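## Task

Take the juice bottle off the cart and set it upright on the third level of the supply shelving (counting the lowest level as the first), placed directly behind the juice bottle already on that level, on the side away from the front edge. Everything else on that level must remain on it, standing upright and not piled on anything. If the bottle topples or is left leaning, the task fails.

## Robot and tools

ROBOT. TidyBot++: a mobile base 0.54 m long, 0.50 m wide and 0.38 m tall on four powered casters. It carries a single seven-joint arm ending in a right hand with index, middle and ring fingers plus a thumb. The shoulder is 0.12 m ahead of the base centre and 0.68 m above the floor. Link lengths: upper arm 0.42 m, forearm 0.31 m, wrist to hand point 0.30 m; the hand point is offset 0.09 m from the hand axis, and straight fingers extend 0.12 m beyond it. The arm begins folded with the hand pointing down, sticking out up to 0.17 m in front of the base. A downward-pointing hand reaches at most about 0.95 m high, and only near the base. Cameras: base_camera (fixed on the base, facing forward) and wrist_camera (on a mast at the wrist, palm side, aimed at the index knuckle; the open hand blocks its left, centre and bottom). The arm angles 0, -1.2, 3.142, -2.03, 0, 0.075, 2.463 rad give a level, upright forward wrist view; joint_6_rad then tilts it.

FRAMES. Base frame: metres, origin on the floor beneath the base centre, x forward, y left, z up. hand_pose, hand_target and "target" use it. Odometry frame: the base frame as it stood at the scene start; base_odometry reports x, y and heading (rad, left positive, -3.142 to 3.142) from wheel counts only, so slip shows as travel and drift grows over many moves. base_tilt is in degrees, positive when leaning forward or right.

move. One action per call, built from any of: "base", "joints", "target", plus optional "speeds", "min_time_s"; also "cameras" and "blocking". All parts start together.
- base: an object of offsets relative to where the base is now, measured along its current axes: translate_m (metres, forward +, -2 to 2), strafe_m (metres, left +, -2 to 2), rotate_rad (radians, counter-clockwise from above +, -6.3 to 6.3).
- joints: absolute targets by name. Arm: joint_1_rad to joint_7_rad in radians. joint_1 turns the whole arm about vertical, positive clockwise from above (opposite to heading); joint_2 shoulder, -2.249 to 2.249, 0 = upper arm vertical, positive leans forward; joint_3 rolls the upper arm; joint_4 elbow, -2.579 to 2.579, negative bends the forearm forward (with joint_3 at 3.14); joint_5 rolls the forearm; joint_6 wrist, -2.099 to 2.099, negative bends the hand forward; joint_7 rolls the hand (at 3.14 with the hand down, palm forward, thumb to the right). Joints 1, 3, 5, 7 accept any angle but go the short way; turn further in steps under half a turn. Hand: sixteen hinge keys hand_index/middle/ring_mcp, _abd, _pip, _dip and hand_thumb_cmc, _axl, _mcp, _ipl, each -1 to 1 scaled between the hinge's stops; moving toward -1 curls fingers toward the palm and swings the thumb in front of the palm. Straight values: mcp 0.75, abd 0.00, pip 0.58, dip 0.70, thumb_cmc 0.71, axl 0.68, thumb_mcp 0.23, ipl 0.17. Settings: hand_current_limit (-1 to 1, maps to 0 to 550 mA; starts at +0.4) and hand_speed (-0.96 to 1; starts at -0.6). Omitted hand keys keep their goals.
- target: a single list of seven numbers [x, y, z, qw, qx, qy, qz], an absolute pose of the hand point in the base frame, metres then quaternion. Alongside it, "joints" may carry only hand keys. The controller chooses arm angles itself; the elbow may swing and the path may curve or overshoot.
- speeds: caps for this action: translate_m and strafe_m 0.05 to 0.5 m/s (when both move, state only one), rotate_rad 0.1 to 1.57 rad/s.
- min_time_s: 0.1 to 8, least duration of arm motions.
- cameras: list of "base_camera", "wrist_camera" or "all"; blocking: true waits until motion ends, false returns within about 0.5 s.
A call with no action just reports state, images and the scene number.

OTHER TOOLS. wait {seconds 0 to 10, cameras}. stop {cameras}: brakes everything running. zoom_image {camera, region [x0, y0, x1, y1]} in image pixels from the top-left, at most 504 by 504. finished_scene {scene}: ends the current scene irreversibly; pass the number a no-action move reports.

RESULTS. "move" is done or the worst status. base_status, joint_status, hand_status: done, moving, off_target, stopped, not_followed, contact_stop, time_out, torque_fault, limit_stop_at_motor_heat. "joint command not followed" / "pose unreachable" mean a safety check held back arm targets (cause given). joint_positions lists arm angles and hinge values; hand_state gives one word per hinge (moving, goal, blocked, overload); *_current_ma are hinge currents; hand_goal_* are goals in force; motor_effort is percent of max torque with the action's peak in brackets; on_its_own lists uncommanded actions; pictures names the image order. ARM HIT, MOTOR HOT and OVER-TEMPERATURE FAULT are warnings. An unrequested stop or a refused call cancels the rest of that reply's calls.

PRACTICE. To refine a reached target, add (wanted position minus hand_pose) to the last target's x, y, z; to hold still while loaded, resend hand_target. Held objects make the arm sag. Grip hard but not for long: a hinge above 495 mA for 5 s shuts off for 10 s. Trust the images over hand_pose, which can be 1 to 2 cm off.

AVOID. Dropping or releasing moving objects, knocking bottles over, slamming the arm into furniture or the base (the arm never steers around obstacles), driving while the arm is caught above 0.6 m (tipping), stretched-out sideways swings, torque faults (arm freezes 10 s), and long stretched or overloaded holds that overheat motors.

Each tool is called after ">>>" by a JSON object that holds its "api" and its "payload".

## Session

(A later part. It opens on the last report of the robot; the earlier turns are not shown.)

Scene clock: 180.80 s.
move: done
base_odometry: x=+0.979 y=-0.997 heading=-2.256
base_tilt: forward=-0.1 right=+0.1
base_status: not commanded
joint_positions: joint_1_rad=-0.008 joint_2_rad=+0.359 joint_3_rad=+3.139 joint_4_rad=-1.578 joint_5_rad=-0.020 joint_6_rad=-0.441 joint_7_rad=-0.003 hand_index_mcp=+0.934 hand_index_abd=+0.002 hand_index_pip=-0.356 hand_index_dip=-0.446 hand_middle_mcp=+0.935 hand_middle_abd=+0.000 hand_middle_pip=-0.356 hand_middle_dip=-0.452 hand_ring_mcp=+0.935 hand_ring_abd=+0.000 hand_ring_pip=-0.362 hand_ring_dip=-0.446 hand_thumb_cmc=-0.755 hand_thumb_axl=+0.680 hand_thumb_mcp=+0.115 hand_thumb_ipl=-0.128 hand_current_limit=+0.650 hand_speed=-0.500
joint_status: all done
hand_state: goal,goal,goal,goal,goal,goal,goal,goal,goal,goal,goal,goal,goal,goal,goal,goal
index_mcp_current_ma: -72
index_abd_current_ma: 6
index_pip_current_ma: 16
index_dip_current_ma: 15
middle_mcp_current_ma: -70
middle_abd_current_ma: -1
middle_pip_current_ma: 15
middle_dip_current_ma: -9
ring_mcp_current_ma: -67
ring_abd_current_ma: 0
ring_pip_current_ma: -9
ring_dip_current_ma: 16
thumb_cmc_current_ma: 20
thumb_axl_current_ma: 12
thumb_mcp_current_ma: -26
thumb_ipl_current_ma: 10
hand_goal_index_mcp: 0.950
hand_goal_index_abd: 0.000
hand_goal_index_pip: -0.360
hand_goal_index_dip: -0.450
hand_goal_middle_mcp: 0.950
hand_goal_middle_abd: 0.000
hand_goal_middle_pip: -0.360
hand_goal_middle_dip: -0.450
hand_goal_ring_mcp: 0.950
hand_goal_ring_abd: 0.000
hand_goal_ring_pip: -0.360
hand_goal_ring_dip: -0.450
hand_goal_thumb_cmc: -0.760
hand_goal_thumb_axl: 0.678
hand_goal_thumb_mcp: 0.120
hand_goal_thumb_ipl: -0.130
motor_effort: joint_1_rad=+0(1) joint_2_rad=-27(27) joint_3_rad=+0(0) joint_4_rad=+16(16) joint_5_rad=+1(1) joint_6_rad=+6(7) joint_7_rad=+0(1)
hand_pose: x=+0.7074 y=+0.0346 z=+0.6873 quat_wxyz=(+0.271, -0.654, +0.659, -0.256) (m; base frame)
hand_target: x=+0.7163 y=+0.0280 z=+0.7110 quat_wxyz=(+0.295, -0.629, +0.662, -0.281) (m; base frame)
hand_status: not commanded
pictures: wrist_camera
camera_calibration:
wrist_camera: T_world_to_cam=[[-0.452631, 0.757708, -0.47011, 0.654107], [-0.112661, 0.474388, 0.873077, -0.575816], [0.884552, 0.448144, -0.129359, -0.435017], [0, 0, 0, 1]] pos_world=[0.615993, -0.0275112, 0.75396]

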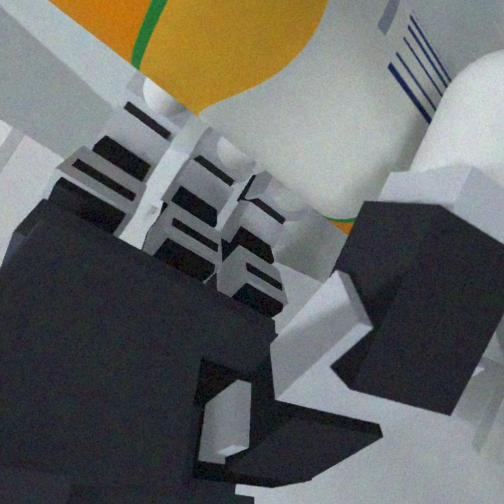

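>>> {"api": "move", "payload": {"joints": {"joint_2_rad":0.308,"joint_4_rad":-1.629,"joint_6_rad":-0.366}, "min_time_s": 1}}

>>> {"api": "move", "payload": {"joints": {"hand_thumb_mcp":-0.35,"hand_thumb_ipl":-0.2,"hand_index_mcp":0.58,"hand_middle_mcp":0.58,"hand_ring_mcp":0.6}, "cameras": ["wrist_camera"]}}

Scene clock: 182.37 s.
move: done
base_odometry: x=+0.979 y=-0.997 heading=-2.256
base_tilt: forward=-0.1 right=+0.1
base_status: not commanded
joint_positions: joint_1_rad=-0.008 joint_2_rad=+0.353 joint_3_rad=+3.139 joint_4_rad=-1.612 joint_5_rad=-0.020 joint_6_rad=-0.422 joint_7_rad=-0.003 hand_index_mcp=+0.934 hand_index_abd=+0.002 hand_index_pip=-0.356 hand_index_dip=-0.446 hand_middle_mcp=+0.935 hand_middle_abd=+0.000 hand_middle_pip=-0.356 hand_middle_dip=-0.452 hand_ring_mcp=+0.935 hand_ring_abd=+0.000 hand_ring_pip=-0.362 hand_ring_dip=-0.446 hand_thumb_cmc=-0.755 hand_thumb_axl=+0.680 hand_thumb_mcp=+0.115 hand_thumb_ipl=-0.128 hand_current_limit=+0.650 hand_speed=-0.500
joint_status: all done
hand_state: goal,goal,goal,goal,goal,goal,goal,goal,goal,goal,goal,goal,goal,goal,goal,goal
index_mcp_current_ma: -72
index_abd_current_ma: 6
index_pip_current_ma: 15
index_dip_current_ma: 15
middle_mcp_current_ma: -70
middle_abd_current_ma: -1
middle_pip_current_ma: 15
middle_dip_current_ma: -9
ring_mcp_current_ma: -67
ring_abd_current_ma: 0
ring_pip_current_ma: -9
ring_dip_current_ma: 16
thumb_cmc_current_ma: 20
thumb_axl_current_ma: 12
thumb_mcp_current_ma: -26
thumb_ipl_current_ma: 10
hand_goal_index_mcp: 0.950
hand_goal_index_abd: 0.000
hand_goal_index_pip: -0.360
hand_goal_index_dip: -0.450
hand_goal_middle_mcp: 0.950
hand_goal_middle_abd: 0.000
hand_goal_middle_pip: -0.360
hand_goal_middle_dip: -0.450
hand_goal_ring_mcp: 0.950
hand_goal_ring_abd: 0.000
hand_goal_ring_pip: -0.360
hand_goal_ring_dip: -0.450
hand_goal_thumb_cmc: -0.760
hand_goal_thumb_axl: 0.678
hand_goal_thumb_mcp: 0.120
hand_goal_thumb_ipl: -0.130
motor_effort: joint_1_rad=+0(1) joint_2_rad=-26(28) joint_3_rad=+0(0) joint_4_rad=+15(16) joint_5_rad=+1(1) joint_6_rad=+6(7) joint_7_rad=+0(1)
hand_pose: x=+0.6993 y=+0.0344 z=+0.6788 quat_wxyz=(+0.268, -0.655, +0.660, -0.254) (m; base frame)
hand_target: x=+0.7083 y=+0.0280 z=+0.7064 quat_wxyz=(+0.295, -0.629, +0.662, -0.281) (m; base frame)
hand_status: not commanded
pictures: none

Scene clock: 183.17 s.
move: off_target
base_odometry: x=+0.979 y=-0.997 heading=-2.256
base_tilt: forward=-0.1 right=+0.1
base_status: not commanded
joint_positions: joint_1_rad=-0.008 joint_2_rad=+0.348 joint_3_rad=+3.139 joint_4_rad=-1.612 joint_5_rad=-0.020 joint_6_rad=-0.404 joint_7_rad=-0.003 hand_index_mcp=+0.654 hand_index_abd=+0.002 hand_index_pip=-0.331 hand_index_dip=-0.445 hand_middle_mcp=+0.658 hand_middle_abd=+0.000 hand_middle_pip=-0.325 hand_middle_dip=-0.441 hand_ring_mcp=+0.677 hand_ring_abd=-0.001 hand_ring_pip=-0.345 hand_ring_dip=-0.446 hand_thumb_cmc=-0.759 hand_thumb_axl=+0.678 hand_thumb_mcp=+0.063 hand_thumb_ipl=-0.158 hand_current_limit=+0.650 hand_speed=-0.500
joint_status: hand_index_mcp off_target (ended at +0.654, target +0.580); hand_middle_mcp off_target (ended at +0.658, target +0.580); hand_ring_mcp off_target (ended at +0.677, target +0.600); hand_thumb_mcp off_target (ended at +0.063, target -0.350); hand_thumb_ipl off_target (ended at -0.158, target -0.200)
hand_state: blocked,goal,blocked,goal,blocked,goal,blocked,goal,blocked,goal,goal,goal,goal,goal,blocked,blocked
index_mcp_current_ma: 371
index_abd_current_ma: 6
index_pip_current_ma: 130
index_dip_current_ma: 21
middle_mcp_current_ma: 391
middle_abd_current_ma: -1
middle_pip_current_ma: 156
middle_dip_current_ma: 39
ring_mcp_current_ma: 384
ring_abd_current_ma: -3
ring_pip_current_ma: 66
ring_dip_current_ma: 16
thumb_cmc_current_ma: 2
thumb_axl_current_ma: 1
thumb_mcp_current_ma: 454
thumb_ipl_current_ma: 260
hand_goal_index_mcp: 0.580
hand_goal_index_abd: 0.000
hand_goal_index_pip: -0.360
hand_goal_index_dip: -0.450
hand_goal_middle_mcp: 0.580
hand_goal_middle_abd: 0.000
hand_goal_middle_pip: -0.360
hand_goal_middle_dip: -0.450
hand_goal_ring_mcp: 0.600
hand_goal_ring_abd: 0.000
hand_goal_ring_pip: -0.360
hand_goal_ring_dip: -0.450
hand_goal_thumb_cmc: -0.760
hand_goal_thumb_axl: 0.678
hand_goal_thumb_mcp: -0.350
hand_goal_thumb_ipl: -0.200
motor_effort: joint_1_rad=+1(1) joint_2_rad=-26(27) joint_3_rad=+0(0) joint_4_rad=+14(16) joint_5_rad=+0(1) joint_6_rad=+4(8) joint_7_rad=-1(1)
hand_pose: x=+0.7040 y=+0.0344 z=+0.6840 quat_wxyz=(+0.275, -0.652, +0.657, -0.261) (m; base frame)
hand_target: x=+0.7083 y=+0.0280 z=+0.7064 quat_wxyz=(+0.295, -0.629, +0.662, -0.281) (m; base frame)
hand_status: not commanded
pictures: wrist_camera
camera_calibration:
wrist_camera: T_world_to_cam=[[-0.445724, 0.75796, -0.476263, 0.65052], [-0.124095, 0.474581, 0.871421, -0.564087], [0.886527, 0.447515, -0.117473, -0.441879], [0, 0, 0, 1]] pos_world=[0.61169, -0.0276166, 0.749466]

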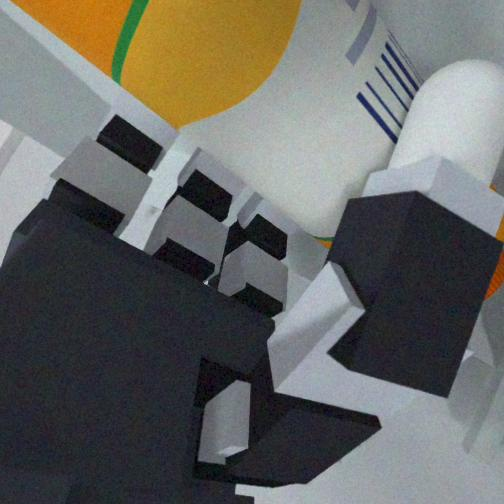

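>>> {"api": "move", "payload": {"joints": {"joint_2_rad":0.30,"joint_4_rad":-1.41,"joint_6_rad":-0.63}, "min_time_s": 2.5, "cameras": ["wrist_camera"]}}

Scene clock: 186.13 s.
move: done
base_odometry: x=+0.979 y=-0.997 heading=-2.256
base_tilt: forward=-0.2 right=+0.1
base_status: not commanded
joint_positions: joint_1_rad=-0.008 joint_2_rad=+0.348 joint_3_rad=+3.139 joint_4_rad=-1.453 joint_5_rad=-0.020 joint_6_rad=-0.573 joint_7_rad=-0.003 hand_index_mcp=+0.641 hand_index_abd=+0.002 hand_index_pip=-0.331 hand_index_dip=-0.446 hand_middle_mcp=+0.637 hand_middle_abd=+0.000 hand_middle_pip=-0.324 hand_middle_dip=-0.440 hand_ring_mcp=+0.599 hand_ring_abd=-0.001 hand_ring_pip=-0.354 hand_ring_dip=-0.446 hand_thumb_cmc=-0.752 hand_thumb_axl=+0.681 hand_thumb_mcp=+0.071 hand_thumb_ipl=-0.158 hand_current_limit=+0.650 hand_speed=-0.500
joint_status: all done
hand_state: blocked,goal,blocked,goal,blocked,goal,blocked,goal,goal,goal,goal,goal,goal,goal,blocked,blocked
index_mcp_current_ma: 303
index_abd_current_ma: 6
index_pip_current_ma: 130
index_dip_current_ma: 17
middle_mcp_current_ma: 279
middle_abd_current_ma: -1
middle_pip_current_ma: 164
middle_dip_current_ma: 44
ring_mcp_current_ma: -5
ring_abd_current_ma: -3
ring_pip_current_ma: 25
ring_dip_current_ma: 16
thumb_cmc_current_ma: 36
thumb_axl_current_ma: 16
thumb_mcp_current_ma: 454
thumb_ipl_current_ma: 262
hand_goal_index_mcp: 0.580
hand_goal_index_abd: 0.000
hand_goal_index_pip: -0.360
hand_goal_index_dip: -0.450
hand_goal_middle_mcp: 0.580
hand_goal_middle_abd: 0.000
hand_goal_middle_pip: -0.360
hand_goal_middle_dip: -0.450
hand_goal_ring_mcp: 0.600
hand_goal_ring_abd: 0.000
hand_goal_ring_pip: -0.360
hand_goal_ring_dip: -0.450
hand_goal_thumb_cmc: -0.760
hand_goal_thumb_axl: 0.678
hand_goal_thumb_mcp: -0.350
hand_goal_thumb_ipl: -0.200
on_its_own: hand_middle_mcp moved -0.022 toward your old target +0.580; hand_ring_mcp moved -0.078 to your old target +0.600
motor_effort: joint_1_rad=+1(1) joint_2_rad=-31(32) joint_3_rad=+0(1) joint_4_rad=+19(20) joint_5_rad=+1(1) joint_6_rad=+8(10) joint_7_rad=-1(1)
hand_pose: x=+0.7167 y=+0.0352 z=+0.7304 quat_wxyz=(+0.273, -0.654, +0.657, -0.257) (m; base frame)
hand_target: x=+0.7130 y=+0.0280 z=+0.7703 quat_wxyz=(+0.283, -0.634, +0.667, -0.269) (m; base frame)
hand_status: not commanded
pictures: wrist_camera
camera_calibration:
wrist_camera: T_world_to_cam=[[-0.452375, 0.75694, -0.471593, 0.679118], [-0.11775, 0.47347, 0.872904, -0.60895], [0.88402, 0.45041, -0.125056, -0.440798], [0, 0, 0, 1]] pos_world=[0.625186, -0.027192, 0.796697]

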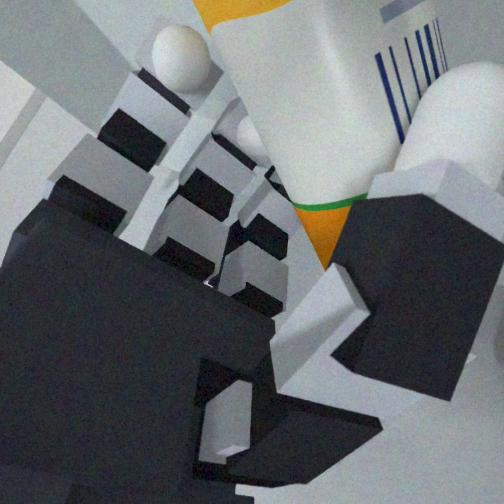

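>>> {"api": "move", "payload": {"joints": {"joint_2_rad":0.27,"joint_4_rad":-1.22,"joint_6_rad":-0.84}, "min_time_s": 2.5, "cameras": ["all"]}}

Scene clock: 189.10 s.
move: done
base_odometry: x=+0.979 y=-0.997 heading=-2.256
base_tilt: forward=-0.1 right=+0.1
base_status: not commanded
joint_positions: joint_1_rad=-0.008 joint_2_rad=+0.313 joint_3_rad=+3.139 joint_4_rad=-1.242 joint_5_rad=-0.020 joint_6_rad=-0.775 joint_7_rad=-0.003 hand_index_mcp=+0.578 hand_index_abd=+0.002 hand_index_pip=-0.354 hand_index_dip=-0.446 hand_middle_mcp=+0.578 hand_middle_abd=+0.000 hand_middle_pip=-0.355 hand_middle_dip=-0.447 hand_ring_mcp=+0.598 hand_ring_abd=-0.001 hand_ring_pip=-0.354 hand_ring_dip=-0.446 hand_thumb_cmc=-0.756 hand_thumb_axl=+0.680 hand_thumb_mcp=-0.346 hand_thumb_ipl=-0.197 hand_current_limit=+0.650 hand_speed=-0.500
joint_status: all done
hand_state: goal,goal,goal,goal,goal,goal,goal,goal,goal,goal,goal,goal,goal,goal,goal,goal
index_mcp_current_ma: -7
index_abd_current_ma: 6
index_pip_current_ma: 23
index_dip_current_ma: 14
middle_mcp_current_ma: -6
middle_abd_current_ma: -1
middle_pip_current_ma: 22
middle_dip_current_ma: 13
ring_mcp_current_ma: -7
ring_abd_current_ma: -3
ring_pip_current_ma: 24
ring_dip_current_ma: 16
thumb_cmc_current_ma: 17
thumb_axl_current_ma: 11
thumb_mcp_current_ma: 22
thumb_ipl_current_ma: 15
hand_goal_index_mcp: 0.580
hand_goal_index_abd: 0.000
hand_goal_index_pip: -0.360
hand_goal_index_dip: -0.450
hand_goal_middle_mcp: 0.580
hand_goal_middle_abd: 0.000
hand_goal_middle_pip: -0.360
hand_goal_middle_dip: -0.450
hand_goal_ring_mcp: 0.600
hand_goal_ring_abd: 0.000
hand_goal_ring_pip: -0.360
hand_goal_ring_dip: -0.450
hand_goal_thumb_cmc: -0.760
hand_goal_thumb_axl: 0.678
hand_goal_thumb_mcp: -0.350
hand_goal_thumb_ipl: -0.200
on_its_own: hand_index_mcp moved -0.063 to your old target +0.580; hand_middle_mcp moved -0.058 to your old target +0.580; hand_thumb_mcp moved -0.417 to your old target -0.350; hand_thumb_ipl moved -0.039 to your old target -0.200
motor_effort: joint_1_rad=+1(1) joint_2_rad=-26(31) joint_3_rad=+0(1) joint_4_rad=+16(19) joint_5_rad=+1(1) joint_6_rad=+7(9) joint_7_rad=+0(1)
hand_pose: x=+0.7226 y=+0.0360 z=+0.8187 quat_wxyz=(+0.288, -0.649, +0.650, -0.270) (m; base frame)
hand_target: x=+0.7056 y=+0.0280 z=+0.8444 quat_wxyz=(+0.286, -0.633, +0.666, -0.272) (m; base frame)
hand_status: not commanded
pictures: base_camera, wrist_camera
camera_calibration:
wrist_camera: T_world_to_cam=[[-0.43431, 0.755557, -0.490416, 0.725171], [-0.157736, 0.472239, 0.867243, -0.652003], [0.886845, 0.454009, -0.085919, -0.469477], [0, 0, 0, 1]] pos_world=[0.628458, -0.0268611, 0.880743]

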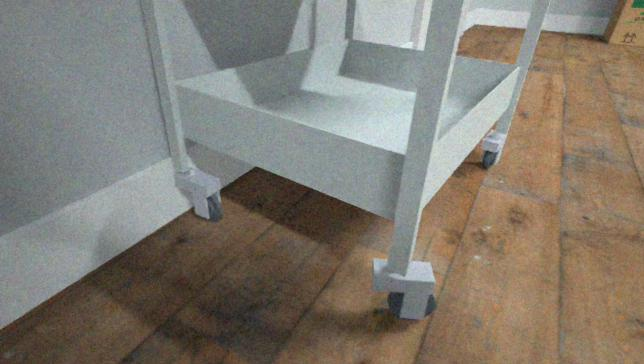

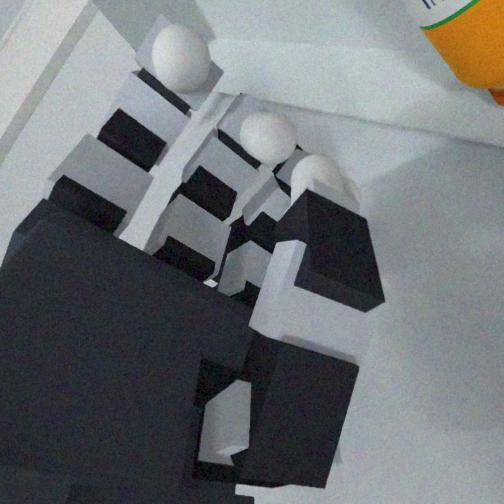

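>>> {"api": "move", "payload": {"joints": {"joint_2_rad":0.3,"joint_4_rad":-1.0,"joint_6_rad":-1.35,"hand_thumb_mcp":0.12,"hand_thumb_ipl":-0.13,"hand_index_mcp":1.0,"hand_middle_mcp":1.0,"hand_ring_mcp":1.0,"hand_index_pip":-0.25,"hand_middle_pip":-0.25,"hand_ring_pip":-0.25}, "min_time_s": 1.5, "cameras": ["wrist_camera"]}}

Scene clock: 192.93 s.
move: done
base_odometry: x=+0.979 y=-0.997 heading=-2.256
base_tilt: forward=-0.1 right=+0.1
base_status: not commanded
joint_positions: joint_1_rad=-0.008 joint_2_rad=+0.313 joint_3_rad=+3.139 joint_4_rad=-1.021 joint_5_rad=-0.020 joint_6_rad=-1.288 joint_7_rad=-0.003 hand_index_mcp=+0.985 hand_index_abd=+0.002 hand_index_pip=-0.252 hand_index_dip=-0.446 hand_middle_mcp=+0.985 hand_middle_abd=+0.000 hand_middle_pip=-0.252 hand_middle_dip=-0.447 hand_ring_mcp=+0.986 hand_ring_abd=-0.001 hand_ring_pip=-0.253 hand_ring_dip=-0.446 hand_thumb_cmc=-0.756 hand_thumb_axl=+0.680 hand_thumb_mcp=+0.114 hand_thumb_ipl=-0.132 hand_current_limit=+0.650 hand_speed=-0.500
joint_status: all done
hand_state: goal,goal,goal,goal,goal,goal,goal,goal,goal,goal,goal,goal,goal,goal,goal,goal
index_mcp_current_ma: -69
index_abd_current_ma: 6
index_pip_current_ma: -10
index_dip_current_ma: 14
middle_mcp_current_ma: -67
middle_abd_current_ma: -1
middle_pip_current_ma: -9
middle_dip_current_ma: 13
ring_mcp_current_ma: -63
ring_abd_current_ma: -3
ring_pip_current_ma: -10
ring_dip_current_ma: 16
thumb_cmc_current_ma: 17
thumb_axl_current_ma: 11
thumb_mcp_current_ma: -34
thumb_ipl_current_ma: -9
hand_goal_index_mcp: 1.000
hand_goal_index_abd: 0.000
hand_goal_index_pip: -0.250
hand_goal_index_dip: -0.450
hand_goal_middle_mcp: 1.000
hand_goal_middle_abd: 0.000
hand_goal_middle_pip: -0.250
hand_goal_middle_dip: -0.450
hand_goal_ring_mcp: 1.000
hand_goal_ring_abd: 0.000
hand_goal_ring_pip: -0.250
hand_goal_ring_dip: -0.450
hand_goal_thumb_cmc: -0.760
hand_goal_thumb_axl: 0.678
hand_goal_thumb_mcp: 0.120
hand_goal_thumb_ipl: -0.130
motor_effort: joint_1_rad=+0(1) joint_2_rad=-25(27) joint_3_rad=+0(1) joint_4_rad=+15(17) joint_5_rad=+1(1) joint_6_rad=+5(7) joint_7_rad=+0(1)
hand_pose: x=+0.6294 y=+0.0358 z=+0.8528 quat_wxyz=(+0.190, -0.686, +0.681, -0.173) (m; base frame)
hand_target: x=+0.6147 y=+0.0281 z=+0.8626 quat_wxyz=(+0.176, -0.668, +0.703, -0.168) (m; base frame)
hand_status: not commanded
pictures: wrist_camera
camera_calibration:
wrist_camera: T_world_to_cam=[[-0.565173, 0.748586, -0.346698, 0.661691], [0.0936072, 0.47573, 0.874596, -0.860825], [0.819645, 0.461844, -0.338943, -0.126078], [0, 0, 0, 1]] pos_world=[0.557888, -0.0275834, 0.939548]

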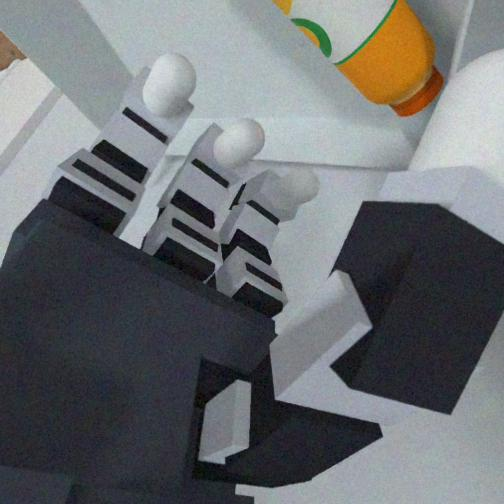

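>>> {"api": "move", "payload": {"joints": {"joint_2_rad":0.30,"joint_4_rad":-1.39,"joint_6_rad":-0.69,"hand_thumb_mcp":0.03,"hand_thumb_cmc":-0.70,"hand_index_mcp":1.0,"hand_current_limit":0.78}, "min_time_s": 2, "cameras": ["wrist_camera"]}}

Scene clock: 196.93 s.
move: done
base_odometry: x=+0.979 y=-0.997 heading=-2.256
base_tilt: forward=-0.1 right=+0.1
base_status: not commanded
joint_positions: joint_1_rad=-0.008 joint_2_rad=+0.313 joint_3_rad=+3.139 joint_4_rad=-1.375 joint_5_rad=-0.020 joint_6_rad=-0.746 joint_7_rad=-0.003 hand_index_mcp=+0.985 hand_index_abd=+0.002 hand_index_pip=-0.252 hand_index_dip=-0.446 hand_middle_mcp=+0.986 hand_middle_abd=+0.000 hand_middle_pip=-0.252 hand_middle_dip=-0.447 hand_ring_mcp=+0.987 hand_ring_abd=-0.001 hand_ring_pip=-0.253 hand_ring_dip=-0.446 hand_thumb_cmc=-0.702 hand_thumb_axl=+0.680 hand_thumb_mcp=+0.030 hand_thumb_ipl=-0.132 hand_current_limit=+0.780 hand_speed=-0.500
joint_status: all done
hand_state: goal,goal,goal,goal,goal,goal,goal,goal,goal,goal,goal,goal,goal,goal,goal,goal
index_mcp_current_ma: -67
index_abd_current_ma: 6
index_pip_current_ma: -10
index_dip_current_ma: 14
middle_mcp_current_ma: -65
middle_abd_current_ma: -1
middle_pip_current_ma: -9
middle_dip_current_ma: 13
ring_mcp_current_ma: -61
ring_abd_current_ma: -3
ring_pip_current_ma: -10
ring_dip_current_ma: 16
thumb_cmc_current_ma: -10
thumb_axl_current_ma: 10
thumb_mcp_current_ma: -1
thumb_ipl_current_ma: -9
hand_goal_index_mcp: 1.000
hand_goal_index_abd: 0.000
hand_goal_index_pip: -0.250
hand_goal_index_dip: -0.450
hand_goal_middle_mcp: 1.000
hand_goal_middle_abd: 0.000
hand_goal_middle_pip: -0.250
hand_goal_middle_dip: -0.450
hand_goal_ring_mcp: 1.000
hand_goal_ring_abd: 0.000
hand_goal_ring_pip: -0.250
hand_goal_ring_dip: -0.450
hand_goal_thumb_cmc: -0.700
hand_goal_thumb_axl: 0.678
hand_goal_thumb_mcp: 0.030
hand_goal_thumb_ipl: -0.130
motor_effort: joint_1_rad=+1(1) joint_2_rad=-26(27) joint_3_rad=+0(0) joint_4_rad=+16(17) joint_5_rad=+1(1) joint_6_rad=+6(7) joint_7_rad=+0(1)
hand_pose: x=+0.6917 y=+0.0356 z=+0.7617 quat_wxyz=(+0.253, -0.662, +0.664, -0.237) (m; base frame)
hand_target: x=+0.7029 y=+0.0280 z=+0.7704 quat_wxyz=(+0.269, -0.640, +0.673, -0.256) (m; base frame)
hand_status: not commanded
pictures: wrist_camera
camera_calibration:
wrist_camera: T_world_to_cam=[[-0.48281, 0.755234, -0.443302, 0.681746], [-0.0662764, 0.473247, 0.878433, -0.679231], [0.873214, 0.453496, -0.178434, -0.366859], [0, 0, 0, 1]] pos_world=[0.604483, -0.0270641, 0.833418]

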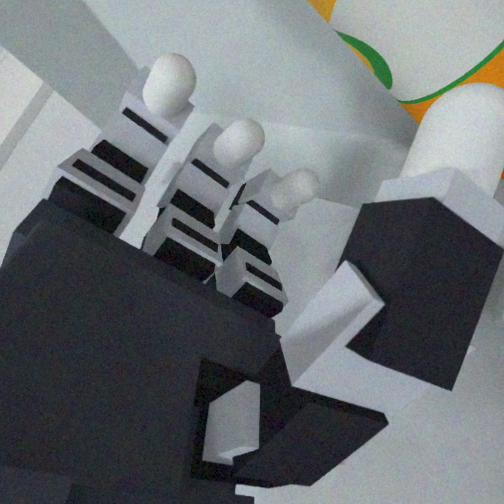

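>>> {"api": "move", "payload": {"joints": {"joint_2_rad":0.30,"joint_4_rad":-1.655,"joint_6_rad":-0.345}, "min_time_s": 2.5, "cameras": ["wrist_camera"]}}

Scene clock: 200.03 s.
move: done
base_odometry: x=+0.979 y=-0.997 heading=-2.256
base_tilt: forward=-0.1 right=+0.1
base_status: not commanded
joint_positions: joint_1_rad=-0.008 joint_2_rad=+0.313 joint_3_rad=+3.139 joint_4_rad=-1.639 joint_5_rad=-0.020 joint_6_rad=-0.401 joint_7_rad=-0.003 hand_index_mcp=+0.985 hand_index_abd=+0.002 hand_index_pip=-0.252 hand_index_dip=-0.446 hand_middle_mcp=+0.986 hand_middle_abd=+0.000 hand_middle_pip=-0.252 hand_middle_dip=-0.447 hand_ring_mcp=+0.987 hand_ring_abd=-0.001 hand_ring_pip=-0.253 hand_ring_dip=-0.446 hand_thumb_cmc=-0.702 hand_thumb_axl=+0.680 hand_thumb_mcp=+0.030 hand_thumb_ipl=-0.132 hand_current_limit=+0.780 hand_speed=-0.500
joint_status: all done
hand_state: goal,goal,goal,goal,goal,goal,goal,goal,goal,goal,goal,goal,goal,goal,goal,goal
index_mcp_current_ma: -67
index_abd_current_ma: 6
index_pip_current_ma: -10
index_dip_current_ma: 14
middle_mcp_current_ma: -65
middle_abd_current_ma: -1
middle_pip_current_ma: -9
middle_dip_current_ma: 13
ring_mcp_current_ma: -61
ring_abd_current_ma: -3
ring_pip_current_ma: -10
ring_dip_current_ma: 16
thumb_cmc_current_ma: -10
thumb_axl_current_ma: 10
thumb_mcp_current_ma: -1
thumb_ipl_current_ma: -9
hand_goal_index_mcp: 1.000
hand_goal_index_abd: 0.000
hand_goal_index_pip: -0.250
hand_goal_index_dip: -0.450
hand_goal_middle_mcp: 1.000
hand_goal_middle_abd: 0.000
hand_goal_middle_pip: -0.250
hand_goal_middle_dip: -0.450
hand_goal_ring_mcp: 1.000
hand_goal_ring_abd: 0.000
hand_goal_ring_pip: -0.250
hand_goal_ring_dip: -0.450
hand_goal_thumb_cmc: -0.700
hand_goal_thumb_axl: 0.678
hand_goal_thumb_mcp: 0.030
hand_goal_thumb_ipl: -0.130
motor_effort: joint_1_rad=+1(1) joint_2_rad=-25(27) joint_3_rad=+0(0) joint_4_rad=+15(17) joint_5_rad=+1(1) joint_6_rad=+6(7) joint_7_rad=+0(1)
hand_pose: x=+0.6939 y=+0.0343 z=+0.6930 quat_wxyz=(+0.279, -0.650, +0.655, -0.264) (m; base frame)
hand_target: x=+0.7038 y=+0.0280 z=+0.7026 quat_wxyz=(+0.296, -0.629, +0.661, -0.282) (m; base frame)
hand_status: not commanded
pictures: wrist_camera
camera_calibration:
wrist_camera: T_world_to_cam=[[-0.440495, 0.757914, -0.481176, 0.650117], [-0.13364, 0.474647, 0.869972, -0.565518], [0.887753, 0.447523, -0.107792, -0.439298], [0, 0, 0, 1]] pos_world=[0.600785, -0.0277164, 0.757453]

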